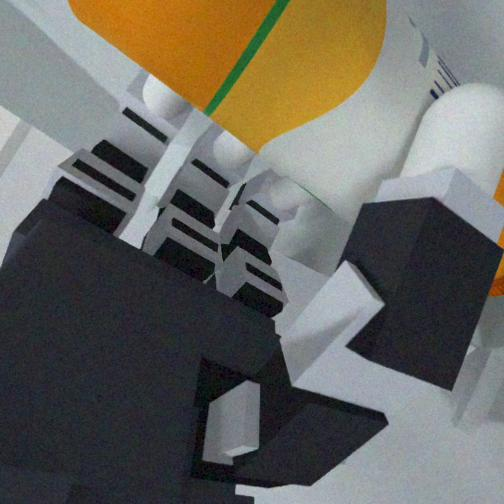

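>>> {"api": "move", "payload": {"joints": {"joint_2_rad":0.30,"joint_4_rad":-1.687,"joint_6_rad":-0.330}, "min_time_s": 1}}

>>> {"api": "move", "payload": {"joints": {"hand_index_mcp":0.86,"hand_middle_mcp":0.86,"hand_ring_mcp":0.86,"hand_index_pip":-0.36,"hand_middle_pip":-0.36,"hand_ring_pip":-0.36}}}

>>> {"api": "move", "payload": {"joints": {"hand_thumb_mcp":-0.35,"hand_thumb_ipl":-0.22,"hand_index_mcp":0.7,"hand_middle_mcp":0.7,"hand_ring_mcp":0.7}, "cameras": ["wrist_camera"]}}

Scene clock: 201.63 s.
move: done
base_odometry: x=+0.979 y=-0.997 heading=-2.256
base_tilt: forward=-0.1 right=+0.1
base_status: not commanded
joint_positions: joint_1_rad=-0.008 joint_2_rad=+0.313 joint_3_rad=+3.139 joint_4_rad=-1.670 joint_5_rad=-0.020 joint_6_rad=-0.385 joint_7_rad=-0.003 hand_index_mcp=+0.985 hand_index_abd=+0.002 hand_index_pip=-0.252 hand_index_dip=-0.446 hand_middle_mcp=+0.986 hand_middle_abd=+0.000 hand_middle_pip=-0.252 hand_middle_dip=-0.447 hand_ring_mcp=+0.987 hand_ring_abd=-0.001 hand_ring_pip=-0.253 hand_ring_dip=-0.446 hand_thumb_cmc=-0.702 hand_thumb_axl=+0.680 hand_thumb_mcp=+0.030 hand_thumb_ipl=-0.132 hand_current_limit=+0.780 hand_speed=-0.500
joint_status: all done
hand_state: goal,goal,goal,goal,goal,goal,goal,goal,goal,goal,goal,goal,goal,goal,goal,goal
index_mcp_current_ma: -67
index_abd_current_ma: 6
index_pip_current_ma: -10
index_dip_current_ma: 14
middle_mcp_current_ma: -65
middle_abd_current_ma: -1
middle_pip_current_ma: -9
middle_dip_current_ma: 13
ring_mcp_current_ma: -61
ring_abd_current_ma: -3
ring_pip_current_ma: -10
ring_dip_current_ma: 16
thumb_cmc_current_ma: -9
thumb_axl_current_ma: 10
thumb_mcp_current_ma: -1
thumb_ipl_current_ma: -9
hand_goal_index_mcp: 1.000
hand_goal_index_abd: 0.000
hand_goal_index_pip: -0.250
hand_goal_index_dip: -0.450
hand_goal_middle_mcp: 1.000
hand_goal_middle_abd: 0.000
hand_goal_middle_pip: -0.250
hand_goal_middle_dip: -0.450
hand_goal_ring_mcp: 1.000
hand_goal_ring_abd: 0.000
hand_goal_ring_pip: -0.250
hand_goal_ring_dip: -0.450
hand_goal_thumb_cmc: -0.700
hand_goal_thumb_axl: 0.678
hand_goal_thumb_mcp: 0.030
hand_goal_thumb_ipl: -0.130
motor_effort: joint_1_rad=+1(1) joint_2_rad=-25(26) joint_3_rad=+0(1) joint_4_rad=+15(16) joint_5_rad=+1(1) joint_6_rad=+6(7) joint_7_rad=+0(0)
hand_pose: x=+0.6861 y=+0.0341 z=+0.6818 quat_wxyz=(+0.274, -0.652, +0.658, -0.260) (m; base frame)
hand_target: x=+0.6954 y=+0.0280 z=+0.6905 quat_wxyz=(+0.290, -0.631, +0.664, -0.276) (m; base frame)
hand_status: not commanded
pictures: none

Scene clock: 202.17 s.
move: done
base_odometry: x=+0.979 y=-0.997 heading=-2.256
base_tilt: forward=-0.1 right=+0.1
base_status: not commanded
joint_positions: joint_1_rad=-0.008 joint_2_rad=+0.313 joint_3_rad=+3.139 joint_4_rad=-1.671 joint_5_rad=-0.020 joint_6_rad=-0.384 joint_7_rad=-0.003 hand_index_mcp=+0.856 hand_index_abd=+0.002 hand_index_pip=-0.356 hand_index_dip=-0.446 hand_middle_mcp=+0.856 hand_middle_abd=+0.000 hand_middle_pip=-0.356 hand_middle_dip=-0.447 hand_ring_mcp=+0.856 hand_ring_abd=-0.001 hand_ring_pip=-0.356 hand_ring_dip=-0.446 hand_thumb_cmc=-0.702 hand_thumb_axl=+0.680 hand_thumb_mcp=+0.030 hand_thumb_ipl=-0.132 hand_current_limit=+0.780 hand_speed=-0.500
joint_status: all done
hand_state: goal,goal,goal,goal,goal,goal,goal,goal,goal,goal,goal,goal,goal,goal,goal,goal
index_mcp_current_ma: -17
index_abd_current_ma: 6
index_pip_current_ma: 16
index_dip_current_ma: 14
middle_mcp_current_ma: -17
middle_abd_current_ma: -1
middle_pip_current_ma: 15
middle_dip_current_ma: 13
ring_mcp_current_ma: -16
ring_abd_current_ma: -3
ring_pip_current_ma: 16
ring_dip_current_ma: 16
thumb_cmc_current_ma: -9
thumb_axl_current_ma: 10
thumb_mcp_current_ma: -1
thumb_ipl_current_ma: -9
hand_goal_index_mcp: 0.860
hand_goal_index_abd: 0.000
hand_goal_index_pip: -0.360
hand_goal_index_dip: -0.450
hand_goal_middle_mcp: 0.860
hand_goal_middle_abd: 0.000
hand_goal_middle_pip: -0.360
hand_goal_middle_dip: -0.450
hand_goal_ring_mcp: 0.860
hand_goal_ring_abd: 0.000
hand_goal_ring_pip: -0.360
hand_goal_ring_dip: -0.450
hand_goal_thumb_cmc: -0.700
hand_goal_thumb_axl: 0.678
hand_goal_thumb_mcp: 0.030
hand_goal_thumb_ipl: -0.130
motor_effort: joint_1_rad=+1(1) joint_2_rad=-25(25) joint_3_rad=+0(1) joint_4_rad=+15(16) joint_5_rad=+0(1) joint_6_rad=+7(7) joint_7_rad=+0(0)
hand_pose: x=+0.6862 y=+0.0341 z=+0.6817 quat_wxyz=(+0.274, -0.652, +0.657, -0.260) (m; base frame)
hand_target: x=+0.6954 y=+0.0280 z=+0.6905 quat_wxyz=(+0.290, -0.631, +0.664, -0.276) (m; base frame)
hand_status: not commanded
pictures: none

Scene clock: 202.73 s.
move: off_target
base_odometry: x=+0.979 y=-0.997 heading=-2.256
base_tilt: forward=-0.2 right=+0.1
base_status: not commanded
joint_positions: joint_1_rad=-0.008 joint_2_rad=+0.313 joint_3_rad=+3.139 joint_4_rad=-1.672 joint_5_rad=-0.020 joint_6_rad=-0.382 joint_7_rad=-0.003 hand_index_mcp=+0.758 hand_index_abd=+0.002 hand_index_pip=-0.347 hand_index_dip=-0.454 hand_middle_mcp=+0.744 hand_middle_abd=+0.000 hand_middle_pip=-0.344 hand_middle_dip=-0.447 hand_ring_mcp=+0.733 hand_ring_abd=-0.001 hand_ring_pip=-0.344 hand_ring_dip=-0.445 hand_thumb_cmc=-0.677 hand_thumb_axl=+0.688 hand_thumb_mcp=+0.011 hand_thumb_ipl=-0.171 hand_current_limit=+0.780 hand_speed=-0.500
joint_status: hand_index_mcp off_target (ended at +0.758, target +0.700); hand_middle_mcp off_target (ended at +0.744, target +0.700); hand_ring_mcp off_target (ended at +0.733, target +0.700); hand_thumb_mcp off_target (ended at +0.011, target -0.350); hand_thumb_ipl off_target (ended at -0.171, target -0.220)
hand_state: blocked,goal,goal,goal,blocked,goal,goal,goal,blocked,goal,goal,goal,blocked,goal,blocked,blocked
index_mcp_current_ma: 286
index_abd_current_ma: 6
index_pip_current_ma: 54
index_dip_current_ma: -17
middle_mcp_current_ma: 214
middle_abd_current_ma: -1
middle_pip_current_ma: 70
middle_dip_current_ma: 10
ring_mcp_current_ma: 157
ring_abd_current_ma: -3
ring_pip_current_ma: 68
ring_dip_current_ma: 22
thumb_cmc_current_ma: 104
thumb_axl_current_ma: 54
thumb_mcp_current_ma: 490
thumb_ipl_current_ma: 309
hand_goal_index_mcp: 0.700
hand_goal_index_abd: 0.000
hand_goal_index_pip: -0.360
hand_goal_index_dip: -0.450
hand_goal_middle_mcp: 0.700
hand_goal_middle_abd: 0.000
hand_goal_middle_pip: -0.360
hand_goal_middle_dip: -0.450
hand_goal_ring_mcp: 0.700
hand_goal_ring_abd: 0.000
hand_goal_ring_pip: -0.360
hand_goal_ring_dip: -0.450
hand_goal_thumb_cmc: -0.700
hand_goal_thumb_axl: 0.678
hand_goal_thumb_mcp: -0.350
hand_goal_thumb_ipl: -0.220
motor_effort: joint_1_rad=+1(1) joint_2_rad=-25(27) joint_3_rad=+0(1) joint_4_rad=+15(16) joint_5_rad=+1(1) joint_6_rad=+6(7) joint_7_rad=+0(1)
hand_pose: x=+0.6864 y=+0.0341 z=+0.6816 quat_wxyz=(+0.274, -0.652, +0.657, -0.260) (m; base frame)
hand_target: x=+0.6954 y=+0.0280 z=+0.6905 quat_wxyz=(+0.290, -0.631, +0.664, -0.276) (m; base frame)
hand_status: not commanded
pictures: wrist_camera
camera_calibration:
wrist_camera: T_world_to_cam=[[-0.446303, 0.757927, -0.475773, 0.641872], [-0.122442, 0.47494, 0.871458, -0.565185], [0.886466, 0.447189, -0.119165, -0.425199], [0, 0, 0, 1]] pos_world=[0.594191, -0.027919, 0.747252]

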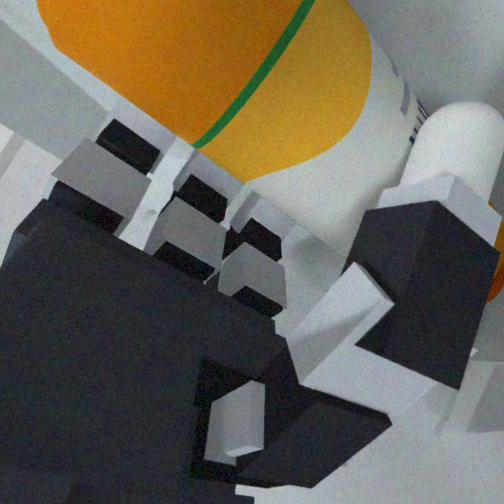

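>>> {"api": "move", "payload": {"joints": {"joint_2_rad":0.29,"joint_4_rad":-1.445,"joint_6_rad":-0.645}, "min_time_s": 3, "cameras": ["wrist_camera"]}}

Scene clock: 206.40 s.
move: done
base_odometry: x=+0.979 y=-0.997 heading=-2.256
base_tilt: forward=-0.1 right=+0.1
base_status: not commanded
joint_positions: joint_1_rad=-0.008 joint_2_rad=+0.313 joint_3_rad=+3.139 joint_4_rad=-1.492 joint_5_rad=-0.020 joint_6_rad=-0.590 joint_7_rad=-0.003 hand_index_mcp=+0.756 hand_index_abd=+0.002 hand_index_pip=-0.329 hand_index_dip=-0.442 hand_middle_mcp=+0.739 hand_middle_abd=+0.000 hand_middle_pip=-0.338 hand_middle_dip=-0.443 hand_ring_mcp=+0.718 hand_ring_abd=-0.001 hand_ring_pip=-0.343 hand_ring_dip=-0.448 hand_thumb_cmc=-0.672 hand_thumb_axl=+0.690 hand_thumb_mcp=+0.011 hand_thumb_ipl=-0.171 hand_current_limit=+0.780 hand_speed=-0.500
joint_status: all done
hand_state: blocked,goal,blocked,goal,blocked,goal,blocked,goal,goal,goal,goal,goal,blocked,goal,blocked,blocked
index_mcp_current_ma: 273
index_abd_current_ma: 6
index_pip_current_ma: 138
index_dip_current_ma: 35
middle_mcp_current_ma: 186
middle_abd_current_ma: -1
middle_pip_current_ma: 96
middle_dip_current_ma: 29
ring_mcp_current_ma: 84
ring_abd_current_ma: -3
ring_pip_current_ma: 75
ring_dip_current_ma: 9
thumb_cmc_current_ma: 130
thumb_axl_current_ma: 65
thumb_mcp_current_ma: 490
thumb_ipl_current_ma: 309
hand_goal_index_mcp: 0.700
hand_goal_index_abd: 0.000
hand_goal_index_pip: -0.360
hand_goal_index_dip: -0.450
hand_goal_middle_mcp: 0.700
hand_goal_middle_abd: 0.000
hand_goal_middle_pip: -0.360
hand_goal_middle_dip: -0.450
hand_goal_ring_mcp: 0.700
hand_goal_ring_abd: 0.000
hand_goal_ring_pip: -0.360
hand_goal_ring_dip: -0.450
hand_goal_thumb_cmc: -0.700
hand_goal_thumb_axl: 0.678
hand_goal_thumb_mcp: -0.350
hand_goal_thumb_ipl: -0.220
motor_effort: joint_1_rad=+0(1) joint_2_rad=-31(32) joint_3_rad=+0(1) joint_4_rad=+19(20) joint_5_rad=+0(1) joint_6_rad=+8(10) joint_7_rad=-1(1)
hand_pose: x=+0.6964 y=+0.0351 z=+0.7309 quat_wxyz=(+0.266, -0.657, +0.660, -0.250) (m; base frame)
hand_target: x=+0.6969 y=+0.0280 z=+0.7576 quat_wxyz=(+0.269, -0.640, +0.673, -0.256) (m; base frame)
hand_status: not commanded
pictures: wrist_camera
camera_calibration:
wrist_camera: T_world_to_cam=[[-0.462655, 0.756635, -0.462011, 0.670357], [-0.0992688, 0.473649, 0.875101, -0.626207], [0.880963, 0.450733, -0.144026, -0.406724], [0, 0, 0, 1]] pos_world=[0.60629, -0.0272887, 0.799128]

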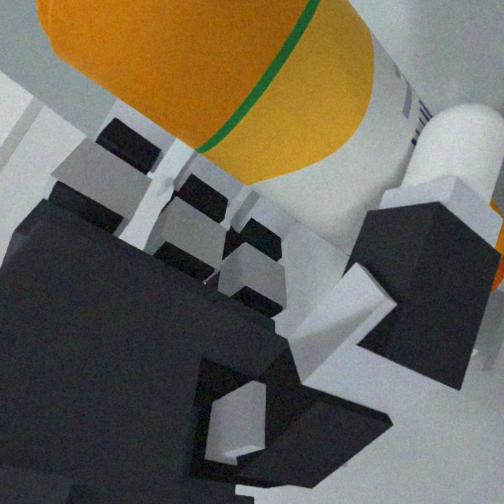

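>>> {"api": "move", "payload": {"joints": {"joint_2_rad":0.26,"joint_4_rad":-1.235,"joint_6_rad":-0.85}, "min_time_s": 2.5}}

>>> {"api": "move", "payload": {"joints": {"joint_2_rad":-0.04,"joint_4_rad":-1.565,"joint_6_rad":-0.55}, "min_time_s": 3, "cameras": ["wrist_camera"]}}

Scene clock: 210.20 s.
move: done
base_odometry: x=+0.979 y=-0.997 heading=-2.256
base_tilt: forward=-0.1 right=+0.1
base_status: not commanded
joint_positions: joint_1_rad=-0.008 joint_2_rad=+0.313 joint_3_rad=+3.139 joint_4_rad=-1.283 joint_5_rad=-0.020 joint_6_rad=-0.795 joint_7_rad=-0.003 hand_index_mcp=+0.756 hand_index_abd=+0.002 hand_index_pip=-0.329 hand_index_dip=-0.441 hand_middle_mcp=+0.739 hand_middle_abd=+0.000 hand_middle_pip=-0.338 hand_middle_dip=-0.443 hand_ring_mcp=+0.718 hand_ring_abd=-0.001 hand_ring_pip=-0.343 hand_ring_dip=-0.448 hand_thumb_cmc=-0.672 hand_thumb_axl=+0.690 hand_thumb_mcp=+0.011 hand_thumb_ipl=-0.171 hand_current_limit=+0.780 hand_speed=-0.500
joint_status: all done
hand_state: blocked,goal,blocked,goal,blocked,goal,blocked,goal,goal,goal,goal,goal,blocked,goal,blocked,blocked
index_mcp_current_ma: 273
index_abd_current_ma: 6
index_pip_current_ma: 139
index_dip_current_ma: 36
middle_mcp_current_ma: 186
middle_abd_current_ma: -1
middle_pip_current_ma: 96
middle_dip_current_ma: 29
ring_mcp_current_ma: 84
ring_abd_current_ma: -3
ring_pip_current_ma: 75
ring_dip_current_ma: 9
thumb_cmc_current_ma: 130
thumb_axl_current_ma: 65
thumb_mcp_current_ma: 490
thumb_ipl_current_ma: 309
hand_goal_index_mcp: 0.700
hand_goal_index_abd: 0.000
hand_goal_index_pip: -0.360
hand_goal_index_dip: -0.450
hand_goal_middle_mcp: 0.700
hand_goal_middle_abd: 0.000
hand_goal_middle_pip: -0.360
hand_goal_middle_dip: -0.450
hand_goal_ring_mcp: 0.700
hand_goal_ring_abd: 0.000
hand_goal_ring_pip: -0.360
hand_goal_ring_dip: -0.450
hand_goal_thumb_cmc: -0.700
hand_goal_thumb_axl: 0.678
hand_goal_thumb_mcp: -0.350
hand_goal_thumb_ipl: -0.220
motor_effort: joint_1_rad=+1(1) joint_2_rad=-31(32) joint_3_rad=+0(0) joint_4_rad=+20(21) joint_5_rad=+0(1) joint_6_rad=+8(10) joint_7_rad=+0(1)
hand_pose: x=+0.7059 y=+0.0359 z=+0.7968 quat_wxyz=(+0.268, -0.657, +0.658, -0.251) (m; base frame)
hand_target: x=+0.6976 y=+0.0280 z=+0.8416 quat_wxyz=(+0.281, -0.635, +0.668, -0.267) (m; base frame)
hand_status: not commanded
pictures: none

Scene clock: 213.53 s.
move: done
base_odometry: x=+0.979 y=-0.997 heading=-2.256
base_tilt: forward=-0.1 right=+0.1
base_status: not commanded
joint_positions: joint_1_rad=-0.008 joint_2_rad=+0.024 joint_3_rad=+3.139 joint_4_rad=-1.573 joint_5_rad=-0.020 joint_6_rad=-0.626 joint_7_rad=-0.003 hand_index_mcp=+0.755 hand_index_abd=+0.002 hand_index_pip=-0.329 hand_index_dip=-0.441 hand_middle_mcp=+0.736 hand_middle_abd=+0.000 hand_middle_pip=-0.338 hand_middle_dip=-0.443 hand_ring_mcp=+0.715 hand_ring_abd=-0.001 hand_ring_pip=-0.343 hand_ring_dip=-0.448 hand_thumb_cmc=-0.671 hand_thumb_axl=+0.691 hand_thumb_mcp=+0.011 hand_thumb_ipl=-0.171 hand_current_limit=+0.780 hand_speed=-0.500
joint_status: all done
hand_state: blocked,goal,blocked,goal,blocked,goal,blocked,goal,goal,goal,goal,goal,blocked,goal,blocked,blocked
index_mcp_current_ma: 269
index_abd_current_ma: 6
index_pip_current_ma: 139
index_dip_current_ma: 36
middle_mcp_current_ma: 175
middle_abd_current_ma: -1
middle_pip_current_ma: 97
middle_dip_current_ma: 29
ring_mcp_current_ma: 69
ring_abd_current_ma: -3
ring_pip_current_ma: 75
ring_dip_current_ma: 9
thumb_cmc_current_ma: 133
thumb_axl_current_ma: 66
thumb_mcp_current_ma: 490
thumb_ipl_current_ma: 309
hand_goal_index_mcp: 0.700
hand_goal_index_abd: 0.000
hand_goal_index_pip: -0.360
hand_goal_index_dip: -0.450
hand_goal_middle_mcp: 0.700
hand_goal_middle_abd: 0.000
hand_goal_middle_pip: -0.360
hand_goal_middle_dip: -0.450
hand_goal_ring_mcp: 0.700
hand_goal_ring_abd: 0.000
hand_goal_ring_pip: -0.360
hand_goal_ring_dip: -0.450
hand_goal_thumb_cmc: -0.700
hand_goal_thumb_axl: 0.678
hand_goal_thumb_mcp: -0.350
hand_goal_thumb_ipl: -0.220
motor_effort: joint_1_rad=+0(1) joint_2_rad=-22(31) joint_3_rad=+0(1) joint_4_rad=+21(22) joint_5_rad=+0(0) joint_6_rad=+10(11) joint_7_rad=+0(1)
hand_pose: x=+0.6308 y=+0.0347 z=+0.8443 quat_wxyz=(+0.322, -0.633, +0.635, -0.305) (m; base frame)
hand_target: x=+0.6397 y=+0.0280 z=+0.8976 quat_wxyz=(+0.368, -0.593, +0.624, -0.350) (m; base frame)
hand_status: not commanded
pictures: wrist_camera
camera_calibration:
wrist_camera: T_world_to_cam=[[-0.377698, 0.756863, -0.533387, 0.699356], [-0.247574, 0.472534, 0.845824, -0.613336], [0.892217, 0.451519, 0.00890433, -0.468665], [0, 0, 0, 1]] pos_world=[0.530451, -0.0278834, 0.895975]

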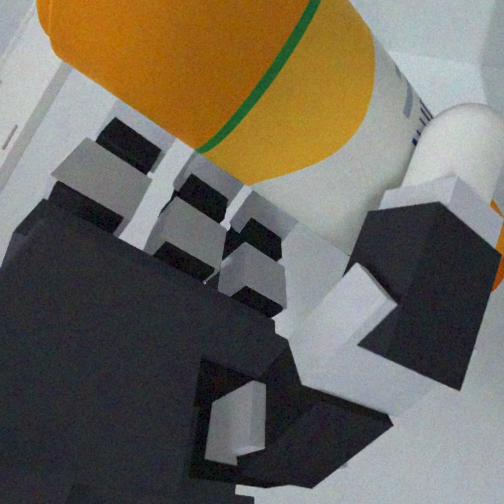

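>>> {"api": "move", "payload": {"base": {"translate_m":-0.25}, "speeds": {"translate_m":0.15}, "joints": {"joint_2_rad":-0.30,"joint_4_rad":-1.78,"joint_6_rad":-0.07,"joint_7_rad":-1.6}, "min_time_s": 4, "cameras": ["all"]}}

Scene clock: 218.53 s.
move: done
base_odometry: x=+1.138 y=-0.803 heading=-2.256
base_tilt: forward=-0.1 right=+0.1
base_status: done
joint_positions: joint_1_rad=-0.008 joint_2_rad=-0.242 joint_3_rad=+3.139 joint_4_rad=-1.793 joint_5_rad=-0.020 joint_6_rad=-0.158 joint_7_rad=-1.538 hand_index_mcp=+0.744 hand_index_abd=+0.002 hand_index_pip=-0.331 hand_index_dip=-0.448 hand_middle_mcp=+0.732 hand_middle_abd=+0.000 hand_middle_pip=-0.337 hand_middle_dip=-0.448 hand_ring_mcp=+0.717 hand_ring_abd=-0.001 hand_ring_pip=-0.343 hand_ring_dip=-0.450 hand_thumb_cmc=-0.702 hand_thumb_axl=+0.679 hand_thumb_mcp=+0.020 hand_thumb_ipl=-0.171 hand_current_limit=+0.780 hand_speed=-0.500
joint_status: all done
hand_state: blocked,goal,blocked,goal,blocked,goal,blocked,goal,goal,goal,goal,goal,goal,goal,blocked,blocked
index_mcp_current_ma: 216
index_abd_current_ma: 6
index_pip_current_ma: 127
index_dip_current_ma: 7
middle_mcp_current_ma: 151
middle_abd_current_ma: -1
middle_pip_current_ma: 100
middle_dip_current_ma: 6
ring_mcp_current_ma: 80
ring_abd_current_ma: -3
ring_pip_current_ma: 72
ring_dip_current_ma: 2
thumb_cmc_current_ma: -9
thumb_axl_current_ma: 5
thumb_mcp_current_ma: 489
thumb_ipl_current_ma: 309
hand_goal_index_mcp: 0.700
hand_goal_index_abd: 0.000
hand_goal_index_pip: -0.360
hand_goal_index_dip: -0.450
hand_goal_middle_mcp: 0.700
hand_goal_middle_abd: 0.000
hand_goal_middle_pip: -0.360
hand_goal_middle_dip: -0.450
hand_goal_ring_mcp: 0.700
hand_goal_ring_abd: 0.000
hand_goal_ring_pip: -0.360
hand_goal_ring_dip: -0.450
hand_goal_thumb_cmc: -0.700
hand_goal_thumb_axl: 0.678
hand_goal_thumb_mcp: -0.350
hand_goal_thumb_ipl: -0.220
motor_effort: joint_1_rad=+1(1) joint_2_rad=-15(27) joint_3_rad=+1(1) joint_4_rad=+23(23) joint_5_rad=-1(2) joint_6_rad=+14(15) joint_7_rad=-2(3)
hand_pose: x=+0.6327 y=+0.0932 z=+1.0763 quat_wxyz=(+0.657, -0.010, +0.754, +0.000) (m; base frame)
hand_target: x=+0.6086 y=+0.0854 z=+1.1437 quat_wxyz=(+0.714, +0.010, +0.700, +0.010) (m; base frame)
hand_status: not commanded
pictures: base_camera, wrist_camera
camera_calibration:
wrist_camera: T_world_to_cam=[[0.131319, 0.674922, 0.72611, -0.890396], [-0.617966, -0.516996, 0.592311, -0.237397], [0.77516, -0.526493, 0.349187, -0.699846], [0, 0, 0, 1]] pos_world=[0.512715, 0.109751, 1.03152]

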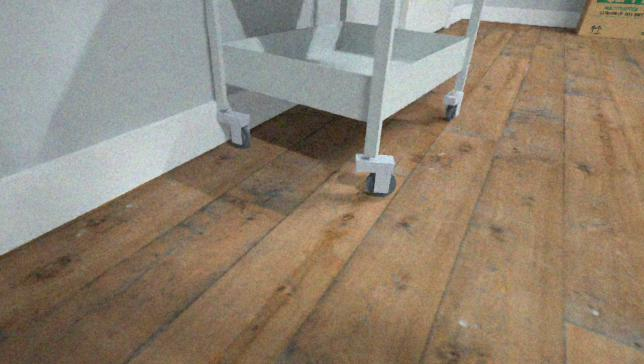

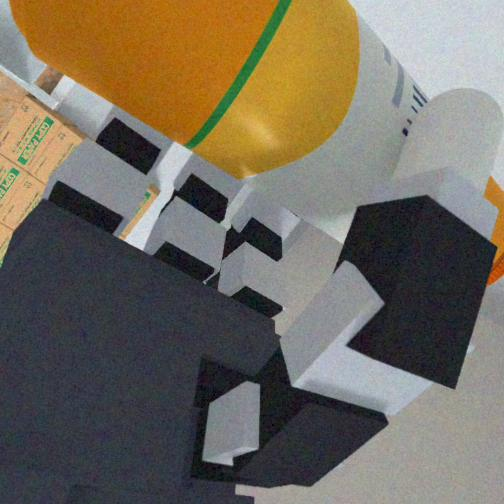

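>>> {"api": "move", "payload": {"base": {"translate_m":-0.694,"strafe_m":-1.237,"rotate_rad":2.656}, "speeds": {"strafe_m":0.35,"rotate_rad":0.8}, "joints": {"joint_2_rad":-0.325,"joint_4_rad":-1.80,"joint_6_rad":0.06}, "min_time_s": 3, "cameras": ["all"]}}

Scene clock: 224.07 s.
move: done
base_odometry: x=+0.619 y=+0.517 heading=+0.401
base_tilt: forward=-0.1 right=+0.1
base_status: done
joint_positions: joint_1_rad=-0.008 joint_2_rad=-0.265 joint_3_rad=+3.136 joint_4_rad=-1.812 joint_5_rad=-0.020 joint_6_rad=-0.028 joint_7_rad=-1.539 hand_index_mcp=+0.743 hand_index_abd=+0.002 hand_index_pip=-0.334 hand_index_dip=-0.449 hand_middle_mcp=+0.733 hand_middle_abd=+0.000 hand_middle_pip=-0.337 hand_middle_dip=-0.450 hand_ring_mcp=+0.719 hand_ring_abd=-0.001 hand_ring_pip=-0.343 hand_ring_dip=-0.450 hand_thumb_cmc=-0.722 hand_thumb_axl=+0.669 hand_thumb_mcp=+0.024 hand_thumb_ipl=-0.171 hand_current_limit=+0.780 hand_speed=-0.500
joint_status: all done
hand_state: blocked,goal,blocked,goal,blocked,goal,blocked,goal,goal,goal,goal,goal,blocked,goal,blocked,blocked
index_mcp_current_ma: 210
index_abd_current_ma: 6
index_pip_current_ma: 117
index_dip_current_ma: 3
middle_mcp_current_ma: 156
middle_abd_current_ma: -1
middle_pip_current_ma: 100
middle_dip_current_ma: 0
ring_mcp_current_ma: 88
ring_abd_current_ma: -3
ring_pip_current_ma: 72
ring_dip_current_ma: -1
thumb_cmc_current_ma: -101
thumb_axl_current_ma: -45
thumb_mcp_current_ma: 489
thumb_ipl_current_ma: 309
hand_goal_index_mcp: 0.700
hand_goal_index_abd: 0.000
hand_goal_index_pip: -0.360
hand_goal_index_dip: -0.450
hand_goal_middle_mcp: 0.700
hand_goal_middle_abd: 0.000
hand_goal_middle_pip: -0.360
hand_goal_middle_dip: -0.450
hand_goal_ring_mcp: 0.700
hand_goal_ring_abd: 0.000
hand_goal_ring_pip: -0.360
hand_goal_ring_dip: -0.450
hand_goal_thumb_cmc: -0.700
hand_goal_thumb_axl: 0.678
hand_goal_thumb_mcp: -0.350
hand_goal_thumb_ipl: -0.220
motor_effort: joint_1_rad=+0(2) joint_2_rad=-14(18) joint_3_rad=+1(3) joint_4_rad=+23(24) joint_5_rad=-1(2) joint_6_rad=+14(15) joint_7_rad=-2(2)
hand_pose: x=+0.6232 y=+0.0942 z=+1.1156 quat_wxyz=(+0.706, -0.010, +0.708, +0.000) (m; base frame)
hand_target: x=+0.5915 y=+0.0854 z=+1.1823 quat_wxyz=(+0.760, +0.010, +0.650, +0.011) (m; base frame)
hand_status: not commanded
pictures: base_camera, wrist_camera
camera_calibration:
wrist_camera: T_world_to_cam=[[0.0325219, 0.673546, 0.738429, -0.870414], [-0.691556, -0.518243, 0.503164, -0.120672], [0.72159, -0.527029, 0.448941, -0.783596], [0, 0, 0, 1]] pos_world=[0.510291, 0.110749, 1.05525]

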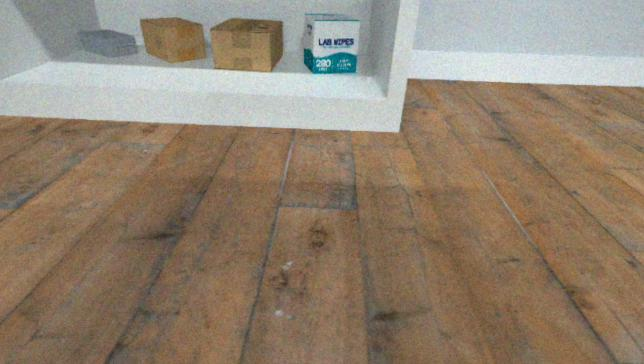

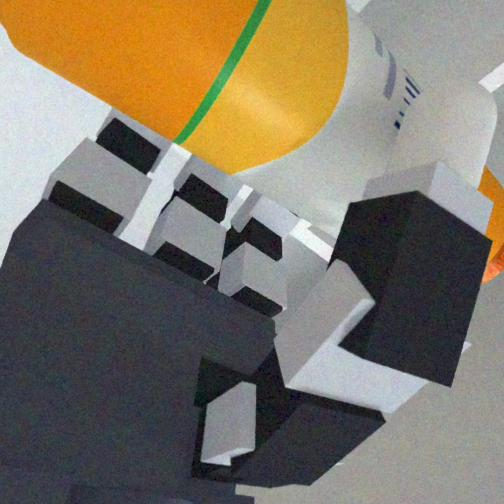

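>>> {"api": "move", "payload": {"base": {"translate_m":0.33,"strafe_m":0.04}, "speeds": {"translate_m":0.25}, "cameras": ["wrist_camera"]}}

Scene clock: 226.57 s.
move: done
base_odometry: x=+0.907 y=+0.683 heading=+0.402
base_tilt: forward=-0.1 right=+0.1
base_status: done
joint_positions: joint_1_rad=-0.008 joint_2_rad=-0.285 joint_3_rad=+3.136 joint_4_rad=-1.814 joint_5_rad=-0.020 joint_6_rad=-0.024 joint_7_rad=-1.539 hand_index_mcp=+0.743 hand_index_abd=+0.002 hand_index_pip=-0.337 hand_index_dip=-0.450 hand_middle_mcp=+0.733 hand_middle_abd=+0.000 hand_middle_pip=-0.338 hand_middle_dip=-0.451 hand_ring_mcp=+0.719 hand_ring_abd=-0.001 hand_ring_pip=-0.344 hand_ring_dip=-0.450 hand_thumb_cmc=-0.723 hand_thumb_axl=+0.669 hand_thumb_mcp=+0.024 hand_thumb_ipl=-0.171 hand_current_limit=+0.780 hand_speed=-0.500
joint_status: not commanded
hand_state: blocked,goal,blocked,goal,blocked,goal,blocked,goal,goal,goal,goal,goal,blocked,goal,blocked,blocked
index_mcp_current_ma: 209
index_abd_current_ma: 6
index_pip_current_ma: 103
index_dip_current_ma: 0
middle_mcp_current_ma: 156
middle_abd_current_ma: -1
middle_pip_current_ma: 97
middle_dip_current_ma: -3
ring_mcp_current_ma: 88
ring_abd_current_ma: -3
ring_pip_current_ma: 71
ring_dip_current_ma: -2
thumb_cmc_current_ma: -104
thumb_axl_current_ma: -46
thumb_mcp_current_ma: 489
thumb_ipl_current_ma: 309
hand_goal_index_mcp: 0.700
hand_goal_index_abd: 0.000
hand_goal_index_pip: -0.360
hand_goal_index_dip: -0.450
hand_goal_middle_mcp: 0.700
hand_goal_middle_abd: 0.000
hand_goal_middle_pip: -0.360
hand_goal_middle_dip: -0.450
hand_goal_ring_mcp: 0.700
hand_goal_ring_abd: 0.000
hand_goal_ring_pip: -0.360
hand_goal_ring_dip: -0.450
hand_goal_thumb_cmc: -0.700
hand_goal_thumb_axl: 0.678
hand_goal_thumb_mcp: -0.350
hand_goal_thumb_ipl: -0.220
motor_effort: joint_1_rad=+0(1) joint_2_rad=-14(17) joint_3_rad=+0(2) joint_4_rad=+23(24) joint_5_rad=-1(2) joint_6_rad=+14(14) joint_7_rad=-2(2)
hand_pose: x=+0.6147 y=+0.0939 z=+1.1251 quat_wxyz=(+0.713, -0.010, +0.701, +0.000) (m; base frame)
hand_target: x=+0.5915 y=+0.0854 z=+1.1823 quat_wxyz=(+0.760, +0.010, +0.650, +0.011) (m; base frame)
hand_status: not commanded
pictures: wrist_camera
camera_calibration:
wrist_camera: T_world_to_cam=[[0.0174049, 0.673217, 0.73924, -0.868655], [-0.702028, -0.518223, 0.488468, -0.108413], [0.711936, -0.527469, 0.463598, -0.792396], [0, 0, 0, 1]] pos_world=[0.503145, 0.110646, 1.06245]

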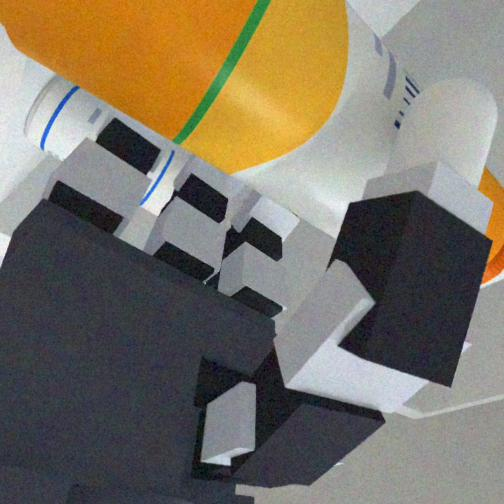

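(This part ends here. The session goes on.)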